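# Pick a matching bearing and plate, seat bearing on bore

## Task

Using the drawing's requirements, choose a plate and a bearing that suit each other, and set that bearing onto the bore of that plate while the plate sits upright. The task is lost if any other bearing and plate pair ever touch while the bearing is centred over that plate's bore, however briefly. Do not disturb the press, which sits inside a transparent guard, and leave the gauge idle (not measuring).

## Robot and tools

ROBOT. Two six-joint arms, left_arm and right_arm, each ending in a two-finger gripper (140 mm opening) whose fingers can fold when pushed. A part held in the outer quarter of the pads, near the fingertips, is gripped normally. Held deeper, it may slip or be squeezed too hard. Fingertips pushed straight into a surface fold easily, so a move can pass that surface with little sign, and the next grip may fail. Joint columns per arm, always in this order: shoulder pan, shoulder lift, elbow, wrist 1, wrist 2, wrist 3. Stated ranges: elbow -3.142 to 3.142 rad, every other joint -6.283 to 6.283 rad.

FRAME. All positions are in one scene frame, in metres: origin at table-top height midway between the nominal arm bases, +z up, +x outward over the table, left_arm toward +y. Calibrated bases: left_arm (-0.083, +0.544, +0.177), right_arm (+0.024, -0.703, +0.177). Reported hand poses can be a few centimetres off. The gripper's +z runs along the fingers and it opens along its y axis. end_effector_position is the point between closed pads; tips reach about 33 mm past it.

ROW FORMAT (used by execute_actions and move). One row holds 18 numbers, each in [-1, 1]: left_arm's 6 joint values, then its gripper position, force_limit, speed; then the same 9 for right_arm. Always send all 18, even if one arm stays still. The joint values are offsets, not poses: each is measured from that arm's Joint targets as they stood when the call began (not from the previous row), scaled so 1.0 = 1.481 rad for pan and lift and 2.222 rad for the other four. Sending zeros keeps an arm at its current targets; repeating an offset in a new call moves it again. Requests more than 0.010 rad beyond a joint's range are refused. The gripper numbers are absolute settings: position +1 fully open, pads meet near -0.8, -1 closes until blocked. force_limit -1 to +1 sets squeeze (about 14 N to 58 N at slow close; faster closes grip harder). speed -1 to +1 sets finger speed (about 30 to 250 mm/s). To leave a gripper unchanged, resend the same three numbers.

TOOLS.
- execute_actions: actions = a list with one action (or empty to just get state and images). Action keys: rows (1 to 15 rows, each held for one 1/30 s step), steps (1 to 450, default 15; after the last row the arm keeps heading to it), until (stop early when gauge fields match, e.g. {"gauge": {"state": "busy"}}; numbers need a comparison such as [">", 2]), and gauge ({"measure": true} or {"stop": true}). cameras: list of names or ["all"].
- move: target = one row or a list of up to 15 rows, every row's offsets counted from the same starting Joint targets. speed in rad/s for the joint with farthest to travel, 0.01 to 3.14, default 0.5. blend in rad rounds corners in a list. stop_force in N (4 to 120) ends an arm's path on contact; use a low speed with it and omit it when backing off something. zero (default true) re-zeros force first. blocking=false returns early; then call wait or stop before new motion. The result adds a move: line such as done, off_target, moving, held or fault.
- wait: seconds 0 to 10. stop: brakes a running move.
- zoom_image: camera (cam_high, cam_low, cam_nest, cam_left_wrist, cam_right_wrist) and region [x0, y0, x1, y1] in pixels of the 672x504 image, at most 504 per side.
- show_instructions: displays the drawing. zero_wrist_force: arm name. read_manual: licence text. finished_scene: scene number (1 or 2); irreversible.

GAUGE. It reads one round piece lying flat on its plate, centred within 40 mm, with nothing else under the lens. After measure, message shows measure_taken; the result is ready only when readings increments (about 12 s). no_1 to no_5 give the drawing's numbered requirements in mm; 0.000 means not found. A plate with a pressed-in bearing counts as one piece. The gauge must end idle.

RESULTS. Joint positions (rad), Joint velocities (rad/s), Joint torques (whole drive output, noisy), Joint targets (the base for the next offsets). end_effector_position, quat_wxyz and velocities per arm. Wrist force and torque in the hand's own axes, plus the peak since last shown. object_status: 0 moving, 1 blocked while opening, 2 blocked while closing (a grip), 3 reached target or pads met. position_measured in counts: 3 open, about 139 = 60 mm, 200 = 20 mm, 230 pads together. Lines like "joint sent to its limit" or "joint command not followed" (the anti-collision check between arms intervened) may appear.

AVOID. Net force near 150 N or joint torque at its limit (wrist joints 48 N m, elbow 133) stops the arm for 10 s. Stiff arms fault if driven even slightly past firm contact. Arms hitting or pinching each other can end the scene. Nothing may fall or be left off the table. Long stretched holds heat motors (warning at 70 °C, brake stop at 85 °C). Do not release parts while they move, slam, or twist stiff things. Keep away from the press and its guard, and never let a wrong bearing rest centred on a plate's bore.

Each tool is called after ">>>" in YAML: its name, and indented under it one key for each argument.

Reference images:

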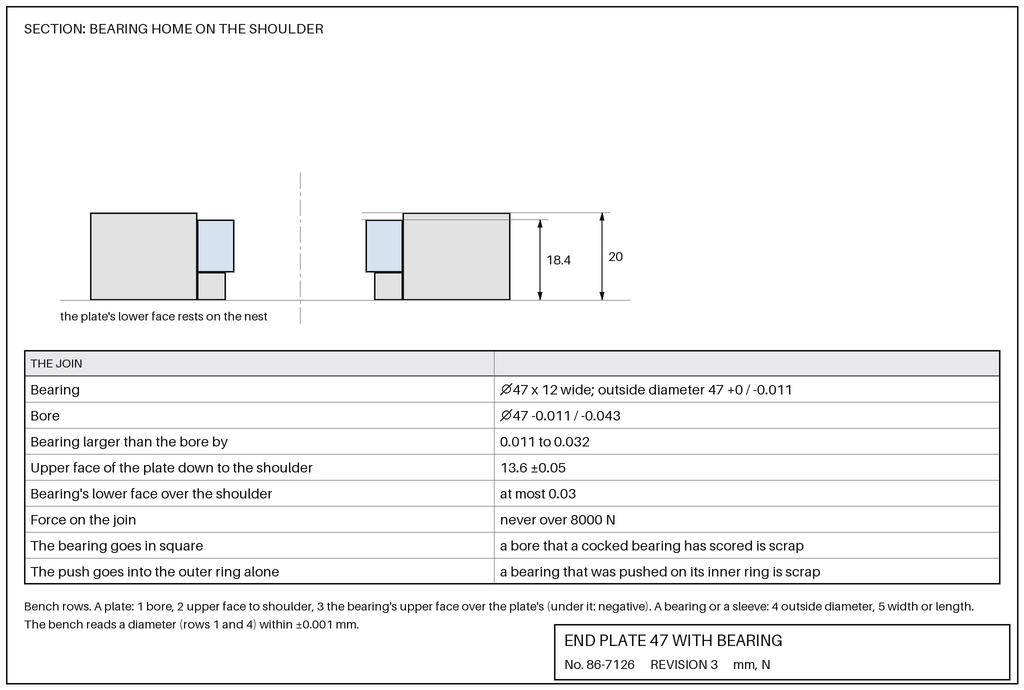

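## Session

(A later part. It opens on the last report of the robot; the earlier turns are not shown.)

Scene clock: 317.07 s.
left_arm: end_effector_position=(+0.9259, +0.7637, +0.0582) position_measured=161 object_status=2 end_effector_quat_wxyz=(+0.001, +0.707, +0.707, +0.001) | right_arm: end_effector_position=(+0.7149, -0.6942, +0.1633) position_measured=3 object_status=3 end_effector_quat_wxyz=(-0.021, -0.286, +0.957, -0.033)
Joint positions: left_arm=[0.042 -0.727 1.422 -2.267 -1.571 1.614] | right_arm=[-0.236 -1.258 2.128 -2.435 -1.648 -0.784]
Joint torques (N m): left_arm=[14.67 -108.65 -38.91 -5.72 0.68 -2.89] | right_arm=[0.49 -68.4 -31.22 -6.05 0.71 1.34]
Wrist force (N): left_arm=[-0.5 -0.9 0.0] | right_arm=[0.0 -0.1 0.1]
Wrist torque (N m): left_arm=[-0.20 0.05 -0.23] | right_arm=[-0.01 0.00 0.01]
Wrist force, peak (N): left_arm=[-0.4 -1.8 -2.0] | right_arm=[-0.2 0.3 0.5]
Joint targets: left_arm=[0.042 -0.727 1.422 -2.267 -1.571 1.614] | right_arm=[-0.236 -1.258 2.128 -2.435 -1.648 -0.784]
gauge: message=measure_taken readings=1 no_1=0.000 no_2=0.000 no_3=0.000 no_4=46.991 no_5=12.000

>>> move:
  target:
    - [0,-0.0290,-0.0032,0.0230,0,0,-1,-0.3,-0.7,0,0,0,0,0,0,1,1,1]
    - [-0.0777,-0.1931,0.2075,-0.0782,0,-0.0514,-1,-0.3,-0.7,0,0,0,0,0,0,1,1,1]
    - [-0.0777,-0.1425,0.2116,-0.1161,0,-0.0514,-1,-0.3,-0.7,0,0,0,0,0,0,1,1,1]
  speed: [0.1,0.5,0.15]
  blend: [0.01,0.02,0]

>>> move:
  target: [0,0.0143,0.0005,-0.0100,0,0,-1,-0.3,-0.7,0,0,0,0,0,0,1,1,1]
  speed: 0.012
  stop_force: 5

>>> execute_actions:
  actions:
    - {"rows":[[0,0,0,0,0,0,0.2,-0.3,-1,0,0,0,0,0,0,1,1,1]],"steps":35}

Scene clock: 328.00 s.
left_arm: end_effector_position=(+0.7405, +0.6609, +0.0445) position_measured=161 object_status=2 end_effector_quat_wxyz=(+0.000, +0.707, +0.707, +0.000) | right_arm: end_effector_position=(+0.7149, -0.6942, +0.1633) position_measured=3 object_status=3 end_effector_quat_wxyz=(-0.021, -0.286, +0.957, -0.033)
Joint positions: left_arm=[-0.073 -0.938 1.892 -2.525 -1.571 1.5] | right_arm=[-0.236 -1.258 2.128 -2.435 -1.648 -0.784]
Joint torques (N m): left_arm=[15.53 -107.31 -38.02 -1.89 0.88 2] | right_arm=[0 -68.48 -30.7 -5.93 0.67 1.41]
Wrist force (N): left_arm=[-0.6 -0.8 1.1] | right_arm=[-0.1 -0.1 0.2]
Wrist torque (N m): left_arm=[-0.17 0.07 -0.28] | right_arm=[-0.02 0.03 0.01]
Wrist force, peak (N): left_arm=[-0.1 -1.8 4.3] | right_arm=[0.1 0.1 0.6]
Joint targets: left_arm=[-0.073 -0.938 1.892 -2.525 -1.571 1.500] | right_arm=[-0.236 -1.258 2.128 -2.435 -1.648 -0.784]
gauge: message=measure_taken readings=1 no_1=0.000 no_2=0.000 no_3=0.000 no_4=46.991 no_5=12.000
move: done

Scene clock: 330.63 s.
left_arm: end_effector_position=(+0.7406, +0.6609, +0.0326) position_measured=161 object_status=2 end_effector_quat_wxyz=(+0.000, +0.707, +0.707, +0.000) | right_arm: end_effector_position=(+0.7149, -0.6942, +0.1633) position_measured=3 object_status=3 end_effector_quat_wxyz=(-0.021, -0.286, +0.957, -0.033)
Joint positions: left_arm=[-0.073 -0.921 1.893 -2.543 -1.571 1.5] | right_arm=[-0.236 -1.258 2.128 -2.435 -1.648 -0.784]
Joint torques (N m): left_arm=[12.31 -107.55 -26.19 -1.52 0.71 1.87] | right_arm=[1.28 -68.28 -30.43 -5.91 0.77 1.45]
Wrist force (N): left_arm=[-0.5 0.1 -0.8] | right_arm=[0.0 -0.1 0.2]
Wrist torque (N m): left_arm=[-0.20 0.05 -0.28] | right_arm=[0.00 0.00 0.01]
Wrist force, peak (N): left_arm=[-1.1 -7.9 -22.9] | right_arm=[-0.4 0.3 0.1]
Joint targets: left_arm=[-0.073 -0.921 1.893 -2.543 -1.571 1.500] | right_arm=[-0.236 -1.258 2.128 -2.435 -1.648 -0.784]
gauge: message=measure_taken readings=1 no_1=0.000 no_2=0.000 no_3=0.000 no_4=46.991 no_5=12.000
move: contact (left_arm)

Scene clock: 332.10 s.
left_arm: end_effector_position=(+0.7406, +0.6609, +0.0326) position_measured=104 object_status=0 end_effector_quat_wxyz=(+0.000, +0.707, +0.707, +0.000) | right_arm: end_effector_position=(+0.7149, -0.6942, +0.1633) position_measured=3 object_status=3 end_effector_quat_wxyz=(-0.021, -0.286, +0.957, -0.033)
Joint positions: left_arm=[-0.073 -0.921 1.893 -2.543 -1.571 1.5] | right_arm=[-0.236 -1.258 2.128 -2.435 -1.648 -0.784]
Joint torques (N m): left_arm=[7.64 -106.94 -33.28 -5.87 0.7 1.8] | right_arm=[-0.53 -67.04 -31.01 -5.96 0.75 1.45]
Wrist force (N): left_arm=[-0.6 -0.6 0.5] | right_arm=[-0.1 0.1 0.3]
Wrist torque (N m): left_arm=[-0.13 0.06 -0.27] | right_arm=[0.03 0.02 0.01]
Wrist force, peak (N): left_arm=[-0.6 -0.7 1.4] | right_arm=[-0.6 0.3 0.0]
Joint targets: left_arm=[-0.073 -0.921 1.893 -2.543 -1.571 1.500] | right_arm=[-0.236 -1.258 2.128 -2.435 -1.648 -0.784]
gauge: message=measure_taken readings=1 no_1=0.000 no_2=0.000 no_3=0.000 no_4=46.991 no_5=12.000

>>> move:
  target:
    - [0,-0.0621,-0.0045,0.0460,0,0,0.645,0,-1,0,0,0,0,0,0,1,1,1]
    - [-0.1797,-0.1478,0.0613,0.0373,0,-0.1198,0.645,0,-1,0,0,0,0,0,0,1,1,1]
  speed: [0.15,0.5]
  blend: [0.02,0]
  cameras: ["cam_left_wrist"]

Scene clock: 352.30 s.
left_arm: end_effector_position=(+0.6697, +0.4658, +0.1297) position_measured=47 object_status=3 end_effector_quat_wxyz=(+0.000, +0.707, +0.707, +0.000) | right_arm: end_effector_position=(+0.7149, -0.6942, +0.1633) position_measured=3 object_status=3 end_effector_quat_wxyz=(-0.021, -0.286, +0.957, -0.033)
Joint positions: left_arm=[-0.339 -1.14 2.029 -2.46 -1.571 1.234] | right_arm=[-0.236 -1.258 2.128 -2.435 -1.648 -0.784]
Joint torques (N m): left_arm=[-21.22 -70.5 -33.72 -1.99 0.53 -1.95] | right_arm=[0.05 -67.4 -30.76 -5.83 0.9 1.29]
Wrist force (N): left_arm=[-0.1 -0.7 0.8] | right_arm=[-0.3 0.0 -0.1]
Wrist torque (N m): left_arm=[-0.13 -0.03 -0.29] | right_arm=[0.01 0.08 0.01]
Wrist force, peak (N): left_arm=[-5.7 -3.2 -0.2] | right_arm=[-0.2 0.0 0.6]
Joint targets: left_arm=[-0.339 -1.140 2.029 -2.460 -1.571 1.234] | right_arm=[-0.236 -1.258 2.128 -2.435 -1.648 -0.784]
gauge: message=measure_taken readings=1 no_1=0.000 no_2=0.000 no_3=0.000 no_4=46.991 no_5=12.000
move: done
camera_calibration:
cam_left_wrist: T_world_to_cam=[[0.999985, 0.00126724, 0.00525002, -0.661469], [-0.000599541, -0.940027, 0.341098, 0.391612], [0.00536742, -0.341097, -0.940013, 0.456957], [0, 0, 0, 1]] pos_world=[0.659241, 0.524831, 0.29944]
Images, in order (width x height): cam_left_wrist 672x504.

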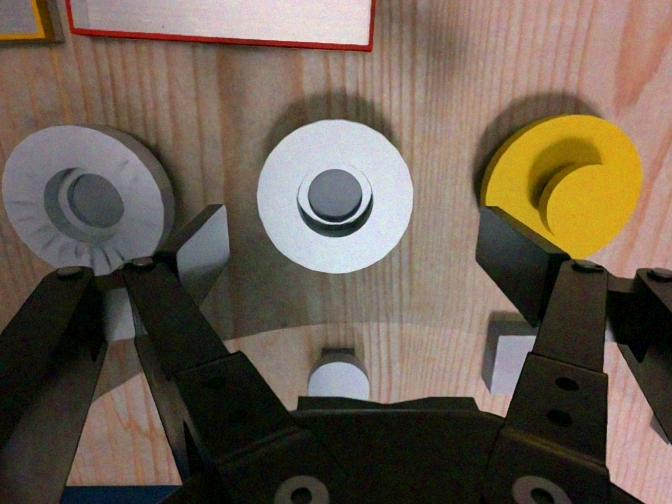

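>>> move:
  target: [-0.0027,0.0997,0.0145,-0.0809,0,-0.0019,0.645,0,-1,0,0,0,0,0,0,1,1,1]
  speed: 0.2

>>> execute_actions:
  actions:
    - {"rows":[[0,0,0,0,0,0,-1,0.1,-0.7,0,0,0,0,0,0,1,1,1]],"steps":60}
  cameras: ["cam_left_wrist","cam_low"]

Scene clock: 361.83 s.
left_arm: end_effector_position=(+0.6634, +0.4647, +0.0285) position_measured=47 object_status=3 end_effector_quat_wxyz=(+0.000, +0.707, +0.707, +0.000) | right_arm: end_effector_position=(+0.7149, -0.6942, +0.1633) position_measured=3 object_status=3 end_effector_quat_wxyz=(-0.021, -0.286, +0.957, -0.033)
Joint positions: left_arm=[-0.343 -0.992 2.061 -2.64 -1.571 1.23] | right_arm=[-0.236 -1.258 2.128 -2.435 -1.648 -0.784]
Joint torques (N m): left_arm=[-13.02 -88.89 -34.89 -2.9 0.51 -1.5] | right_arm=[0.45 -67.68 -30.7 -5.94 1.08 1.35]
Wrist force (N): left_arm=[-0.4 -1.0 0.7] | right_arm=[-0.1 0.0 0.1]
Wrist torque (N m): left_arm=[-0.22 0.04 -0.03] | right_arm=[0.00 0.03 0.01]
Wrist force, peak (N): left_arm=[-0.5 -1.1 3.1] | right_arm=[-0.5 0.2 0.3]
Joint targets: left_arm=[-0.343 -0.992 2.061 -2.640 -1.571 1.230] | right_arm=[-0.236 -1.258 2.128 -2.435 -1.648 -0.784]
gauge: message=measure_taken readings=1 no_1=0.000 no_2=0.000 no_3=0.000 no_4=46.991 no_5=12.000
move: done

Scene clock: 364.03 s.
left_arm: end_effector_position=(+0.6635, +0.4647, +0.0287) position_measured=86 object_status=2 end_effector_quat_wxyz=(+0.000, +0.707, +0.707, +0.000) | right_arm: end_effector_position=(+0.7149, -0.6942, +0.1633) position_measured=3 object_status=3 end_effector_quat_wxyz=(-0.021, -0.286, +0.957, -0.033)
Joint positions: left_arm=[-0.343 -0.992 2.061 -2.64 -1.571 1.23] | right_arm=[-0.236 -1.258 2.128 -2.435 -1.648 -0.784]
Joint torques (N m): left_arm=[10.73 -101.56 -34.03 -6.82 0.27 0.59] | right_arm=[0.1 -67.68 -30.53 -6.08 1.02 1.44]
Wrist force (N): left_arm=[-0.6 -0.7 3.9] | right_arm=[0.0 -0.1 0.2]
Wrist torque (N m): left_arm=[-0.16 0.09 -0.03] | right_arm=[0.00 0.01 0.01]
Wrist force, peak (N): left_arm=[-0.7 -0.7 4.3] | right_arm=[-0.3 0.5 0.2]
Joint targets: left_arm=[-0.343 -0.992 2.061 -2.640 -1.571 1.230] | right_arm=[-0.236 -1.258 2.128 -2.435 -1.648 -0.784]
gauge: message=measure_taken readings=1 no_1=0.000 no_2=0.000 no_3=0.000 no_4=46.991 no_5=12.000
camera_calibration:
cam_left_wrist: T_world_to_cam=[[0.999987, 0.00147938, 0.00495898, -0.65489], [-0.000299714, -0.940102, 0.340892, 0.424944], [0.00516626, -0.340889, -0.940089, 0.361617], [0, 0, 0, 1]] pos_world=[0.65314, 0.523731, 0.19834]
Images, in order (width x height): cam_low 672x504, cam_left_wrist 672x504.

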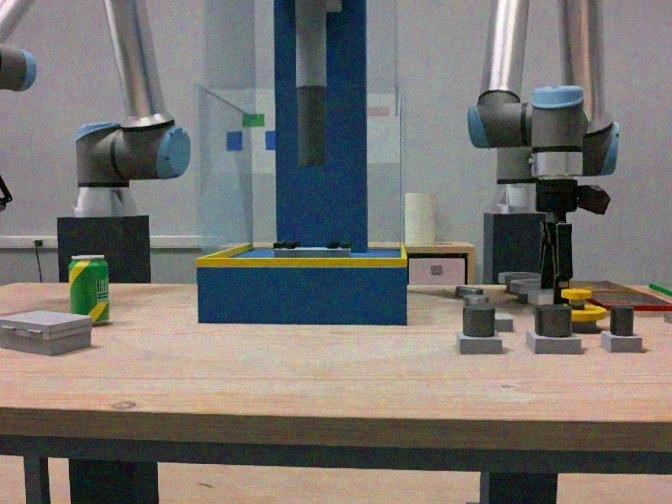

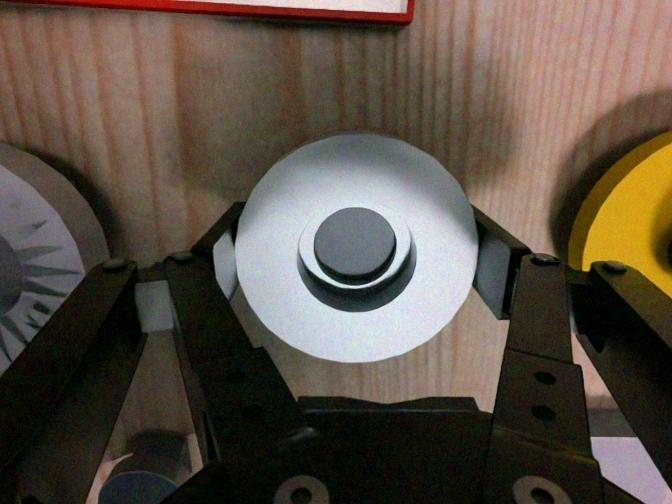

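>>> move:
  target:
    - [0.0027,-0.0999,-0.0144,0.0810,0,0.0018,-1,0.1,-0.7,0,0,0,0,0,0,1,1,1]
    - [0.1980,-0.1256,-0.0875,0.1713,0,0.1319,-1,0.1,-0.7,0,0,0,0,0,0,1,1,1]
  speed: [0.2,0.4]
  blend: [0.04,0]
  cameras: ["cam_left_wrist"]

Scene clock: 389.47 s.
left_arm: end_effector_position=(+0.7204, +0.6806, +0.2198) position_measured=86 object_status=2 end_effector_quat_wxyz=(+0.000, +0.707, +0.707, +0.000) | right_arm: end_effector_position=(+0.7149, -0.6942, +0.1633) position_measured=3 object_status=3 end_effector_quat_wxyz=(-0.021, -0.286, +0.957, -0.033)
Joint positions: left_arm=[-0.05 -1.178 1.867 -2.259 -1.571 1.522] | right_arm=[-0.236 -1.258 2.128 -2.435 -1.648 -0.784]
Joint torques (N m): left_arm=[12.3 -60.72 -40.54 -4.99 0.35 0.7] | right_arm=[-0.4 -69.63 -30.57 -5.85 0.9 1.35]
Wrist force (N): left_arm=[-0.4 -0.8 3.6] | right_arm=[-0.1 0.1 0.0]
Wrist torque (N m): left_arm=[-0.19 0.05 -0.04] | right_arm=[0.04 0.02 0.01]
Wrist force, peak (N): left_arm=[-0.1 -1.9 6.6] | right_arm=[-0.5 0.0 0.6]
Joint targets: left_arm=[-0.050 -1.178 1.867 -2.259 -1.571 1.523] | right_arm=[-0.236 -1.258 2.128 -2.435 -1.648 -0.784]
gauge: message=measure_taken readings=1 no_1=0.000 no_2=0.000 no_3=0.000 no_4=46.991 no_5=12.000
move: done
camera_calibration:
cam_left_wrist: T_world_to_cam=[[0.999986, 0.00173536, 0.00507821, -0.713192], [-0.0000997186, -0.940102, 0.340894, 0.562548], [0.0053656, -0.340889, -0.940088, 0.614396], [0, 0, 0, 1]] pos_world=[0.709941, 0.739531, 0.389439]
Images, in order (width x height): cam_left_wrist 672x504.

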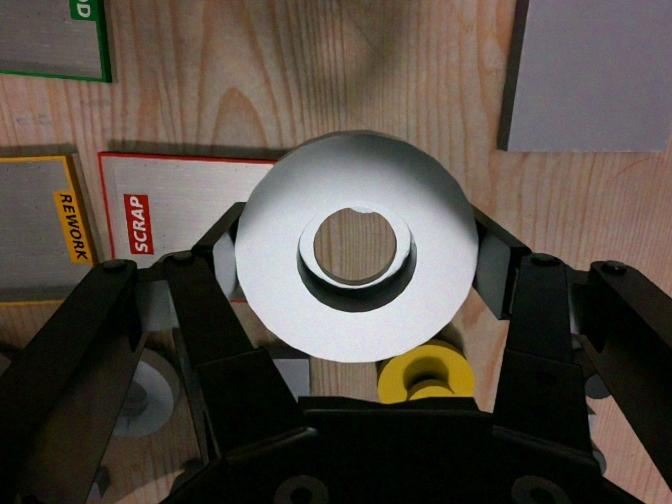

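>>> move:
  target:
    - [0.0338,0.1194,-0.0027,-0.0770,0,0.0225,-1,0.1,-0.7,0,0,0,0,0,0,1,1,1]
    - [0.0614,0.2755,-0.2032,0.0196,0,0.0410,-1,0.1,-0.7,0,0,0,0,0,0,1,1,1]
    - [0.0614,0.3018,-0.2001,-0.0011,0,0.0410,-1,0.1,-0.7,0,0,0,0,0,0,1,1,1]
  speed: [0.4,0.4,0.1]
  blend: [0.04,0.02,0]

>>> move:
  target: [0,0.0160,0.0011,-0.0119,0,0,-1,0.1,-0.7,0,0,0,0,0,0,1,1,1]
  speed: 0.01
  stop_force: 5
  cameras: ["cam_left_wrist"]

Scene clock: 401.60 s.
left_arm: end_effector_position=(+0.9251, +0.7627, +0.0614) position_measured=86 object_status=2 end_effector_quat_wxyz=(+0.000, +0.707, +0.707, +0.000) | right_arm: end_effector_position=(+0.7149, -0.6942, +0.1633) position_measured=3 object_status=3 end_effector_quat_wxyz=(-0.021, -0.286, +0.957, -0.033)
Joint positions: left_arm=[0.041 -0.731 1.422 -2.262 -1.571 1.614] | right_arm=[-0.236 -1.258 2.128 -2.435 -1.648 -0.784]
Joint torques (N m): left_arm=[-22.24 -134.59 -48.48 -2.37 0.28 -3.04] | right_arm=[0.47 -68.27 -30.01 -5.87 1.05 1.39]
Wrist force (N): left_arm=[-0.1 -0.9 4.0] | right_arm=[0.0 -0.1 0.1]
Wrist torque (N m): left_arm=[-0.18 -0.02 -0.26] | right_arm=[-0.01 0.00 0.01]
Wrist force, peak (N): left_arm=[0.0 -3.0 7.7] | right_arm=[0.2 0.1 0.6]
Joint targets: left_arm=[0.041 -0.731 1.422 -2.262 -1.571 1.614] | right_arm=[-0.236 -1.258 2.128 -2.435 -1.648 -0.784]
gauge: message=measure_taken readings=1 no_1=0.000 no_2=0.000 no_3=0.000 no_4=46.991 no_5=12.000
move: done

Scene clock: 404.27 s.
left_arm: end_effector_position=(+0.9253, +0.7627, +0.0498) position_measured=86 object_status=2 end_effector_quat_wxyz=(+0.000, +0.707, +0.707, +0.000) | right_arm: end_effector_position=(+0.7149, -0.6942, +0.1633) position_measured=3 object_status=3 end_effector_quat_wxyz=(-0.021, -0.286, +0.957, -0.033)
Joint positions: left_arm=[0.041 -0.719 1.423 -2.276 -1.571 1.614] | right_arm=[-0.236 -1.258 2.128 -2.435 -1.648 -0.784]
Joint torques (N m): left_arm=[-19.24 -134.54 -35.61 -2.53 0.12 -2.87] | right_arm=[-0.09 -67.85 -29.88 -6.12 1.12 1.47]
Wrist force (N): left_arm=[-0.3 -0.4 3.0] | right_arm=[-0.2 -0.1 0.2]
Wrist torque (N m): left_arm=[-0.25 0.05 -0.25] | right_arm=[-0.02 0.04 0.01]
Wrist force, peak (N): left_arm=[-0.6 -2.0 -6.5] | right_arm=[0.2 -0.2 0.5]
Joint targets: left_arm=[0.041 -0.719 1.423 -2.276 -1.571 1.614] | right_arm=[-0.236 -1.258 2.128 -2.435 -1.648 -0.784]
gauge: message=measure_taken readings=1 no_1=0.000 no_2=0.000 no_3=0.000 no_4=46.991 no_5=12.000
move: contact (left_arm); left_arm: the wrist 1 is farthest, 0.013 rad from its target
camera_calibration:
cam_left_wrist: T_world_to_cam=[[0.999986, 0.00160708, 0.0050187, -0.91735], [-0.000200024, -0.940102, 0.340893, 0.697761], [0.00526593, -0.340889, -0.940089, 0.481654], [0, 0, 0, 1]] pos_world=[0.914941, 0.821631, 0.219539]
Images, in order (width x height): cam_left_wrist 672x504.

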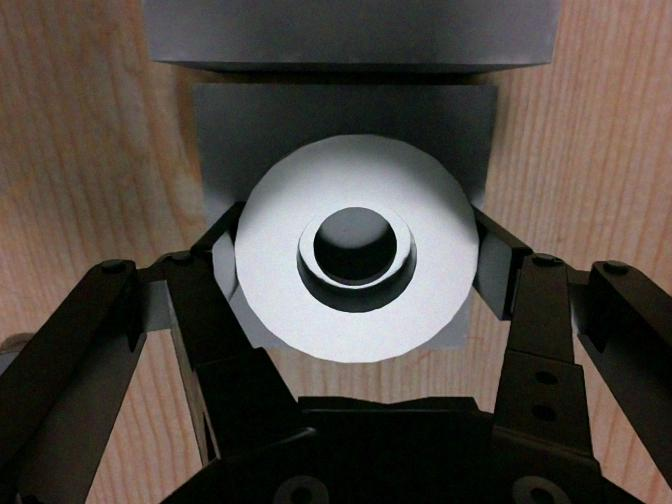

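>>> execute_actions:
  actions:
    - {"rows":[[0,0,0,0,0,0,0.62,0,-1,0,0,0,0,0,0,1,1,1]],"steps":36}

>>> move:
  target:
    - [0,-0.0344,-0.0036,0.0271,0,0,0.62,0,-1,0,0,0,0,0,0,1,1,1]
    - [-0.0282,-0.1905,0.1970,-0.0695,0,-0.0185,0.62,0,-1,0,0,0,0,0,0,1,1,1]
    - [-0.0614,-0.3099,0.1998,0.0077,0,-0.0410,0.62,0,-1,0,0,0,0,0,0,1,1,1]
  speed: [0.1,0.5,0.5]
  blend: [0.01,0.04,0]
  cameras: ["cam_left_wrist"]

>>> execute_actions:
  actions:
    - {"gauge":{"measure":true},"steps":450,"until":{"gauge":{"readings":[">=",2]}}}

Scene clock: 410.57 s.
left_arm: end_effector_position=(+0.9254, +0.7627, +0.0499) position_measured=50 object_status=3 end_effector_quat_wxyz=(+0.000, +0.707, +0.707, +0.000) | right_arm: end_effector_position=(+0.7149, -0.6942, +0.1633) position_measured=3 object_status=3 end_effector_quat_wxyz=(-0.021, -0.286, +0.957, -0.033)
Joint positions: left_arm=[0.041 -0.719 1.423 -2.276 -1.571 1.614] | right_arm=[-0.236 -1.258 2.128 -2.435 -1.648 -0.784]
Joint torques (N m): left_arm=[-10.78 -94.96 -31.09 -5.62 0.01 -2.63] | right_arm=[1.11 -68.01 -29.19 -5.94 1.12 1.43]
Wrist force (N): left_arm=[-0.1 -1.3 0.6] | right_arm=[-0.2 0.0 0.3]
Wrist torque (N m): left_arm=[-0.29 -0.02 -0.25] | right_arm=[0.02 0.04 0.01]
Wrist force, peak (N): left_arm=[-0.4 -1.2 3.8] | right_arm=[-0.5 0.2 0.4]
Joint targets: left_arm=[0.041 -0.719 1.423 -2.276 -1.571 1.614] | right_arm=[-0.236 -1.258 2.128 -2.435 -1.648 -0.784]
gauge: message=measure_taken readings=1 no_1=0.000 no_2=0.000 no_3=0.000 no_4=46.991 no_5=12.000

Scene clock: 412.90 s.
left_arm: end_effector_position=(+0.7196, +0.6806, +0.2186) position_measured=50 object_status=3 end_effector_quat_wxyz=(-0.001, +0.707, +0.707, -0.001) | right_arm: end_effector_position=(+0.7149, -0.6942, +0.1633) position_measured=3 object_status=3 end_effector_quat_wxyz=(-0.021, -0.286, +0.957, -0.033)
Joint positions: left_arm=[-0.05 -1.178 1.868 -2.259 -1.571 1.523] | right_arm=[-0.236 -1.258 2.128 -2.435 -1.648 -0.784]
Joint torques (N m): left_arm=[14.2 -97.84 -37.06 -3.1 0.42 1.45] | right_arm=[0.5 -68.38 -29.99 -5.85 1.25 1.39]
Wrist force (N): left_arm=[-0.4 -0.9 0.5] | right_arm=[-0.2 0.2 0.1]
Wrist torque (N m): left_arm=[-0.20 0.02 -0.29] | right_arm=[0.05 0.04 0.01]
Wrist force, peak (N): left_arm=[0.5 -3.0 5.1] | right_arm=[-0.3 -0.1 0.6]
Joint targets: left_arm=[-0.050 -1.178 1.867 -2.259 -1.571 1.523] | right_arm=[-0.236 -1.258 2.128 -2.435 -1.648 -0.784]
gauge: message=measure_taken readings=1 no_1=0.000 no_2=0.000 no_3=0.000 no_4=46.991 no_5=12.000
move: done
camera_calibration:
cam_left_wrist: T_world_to_cam=[[0.999994, 0.00161104, 0.00299425, -0.711884], [0.000494126, -0.940132, 0.340809, 0.562651], [0.00336405, -0.340806, -0.940128, 0.614774], [0, 0, 0, 1]] pos_world=[0.709534, 0.739632, 0.388341]
Images, in order (width x height): cam_left_wrist 672x504.

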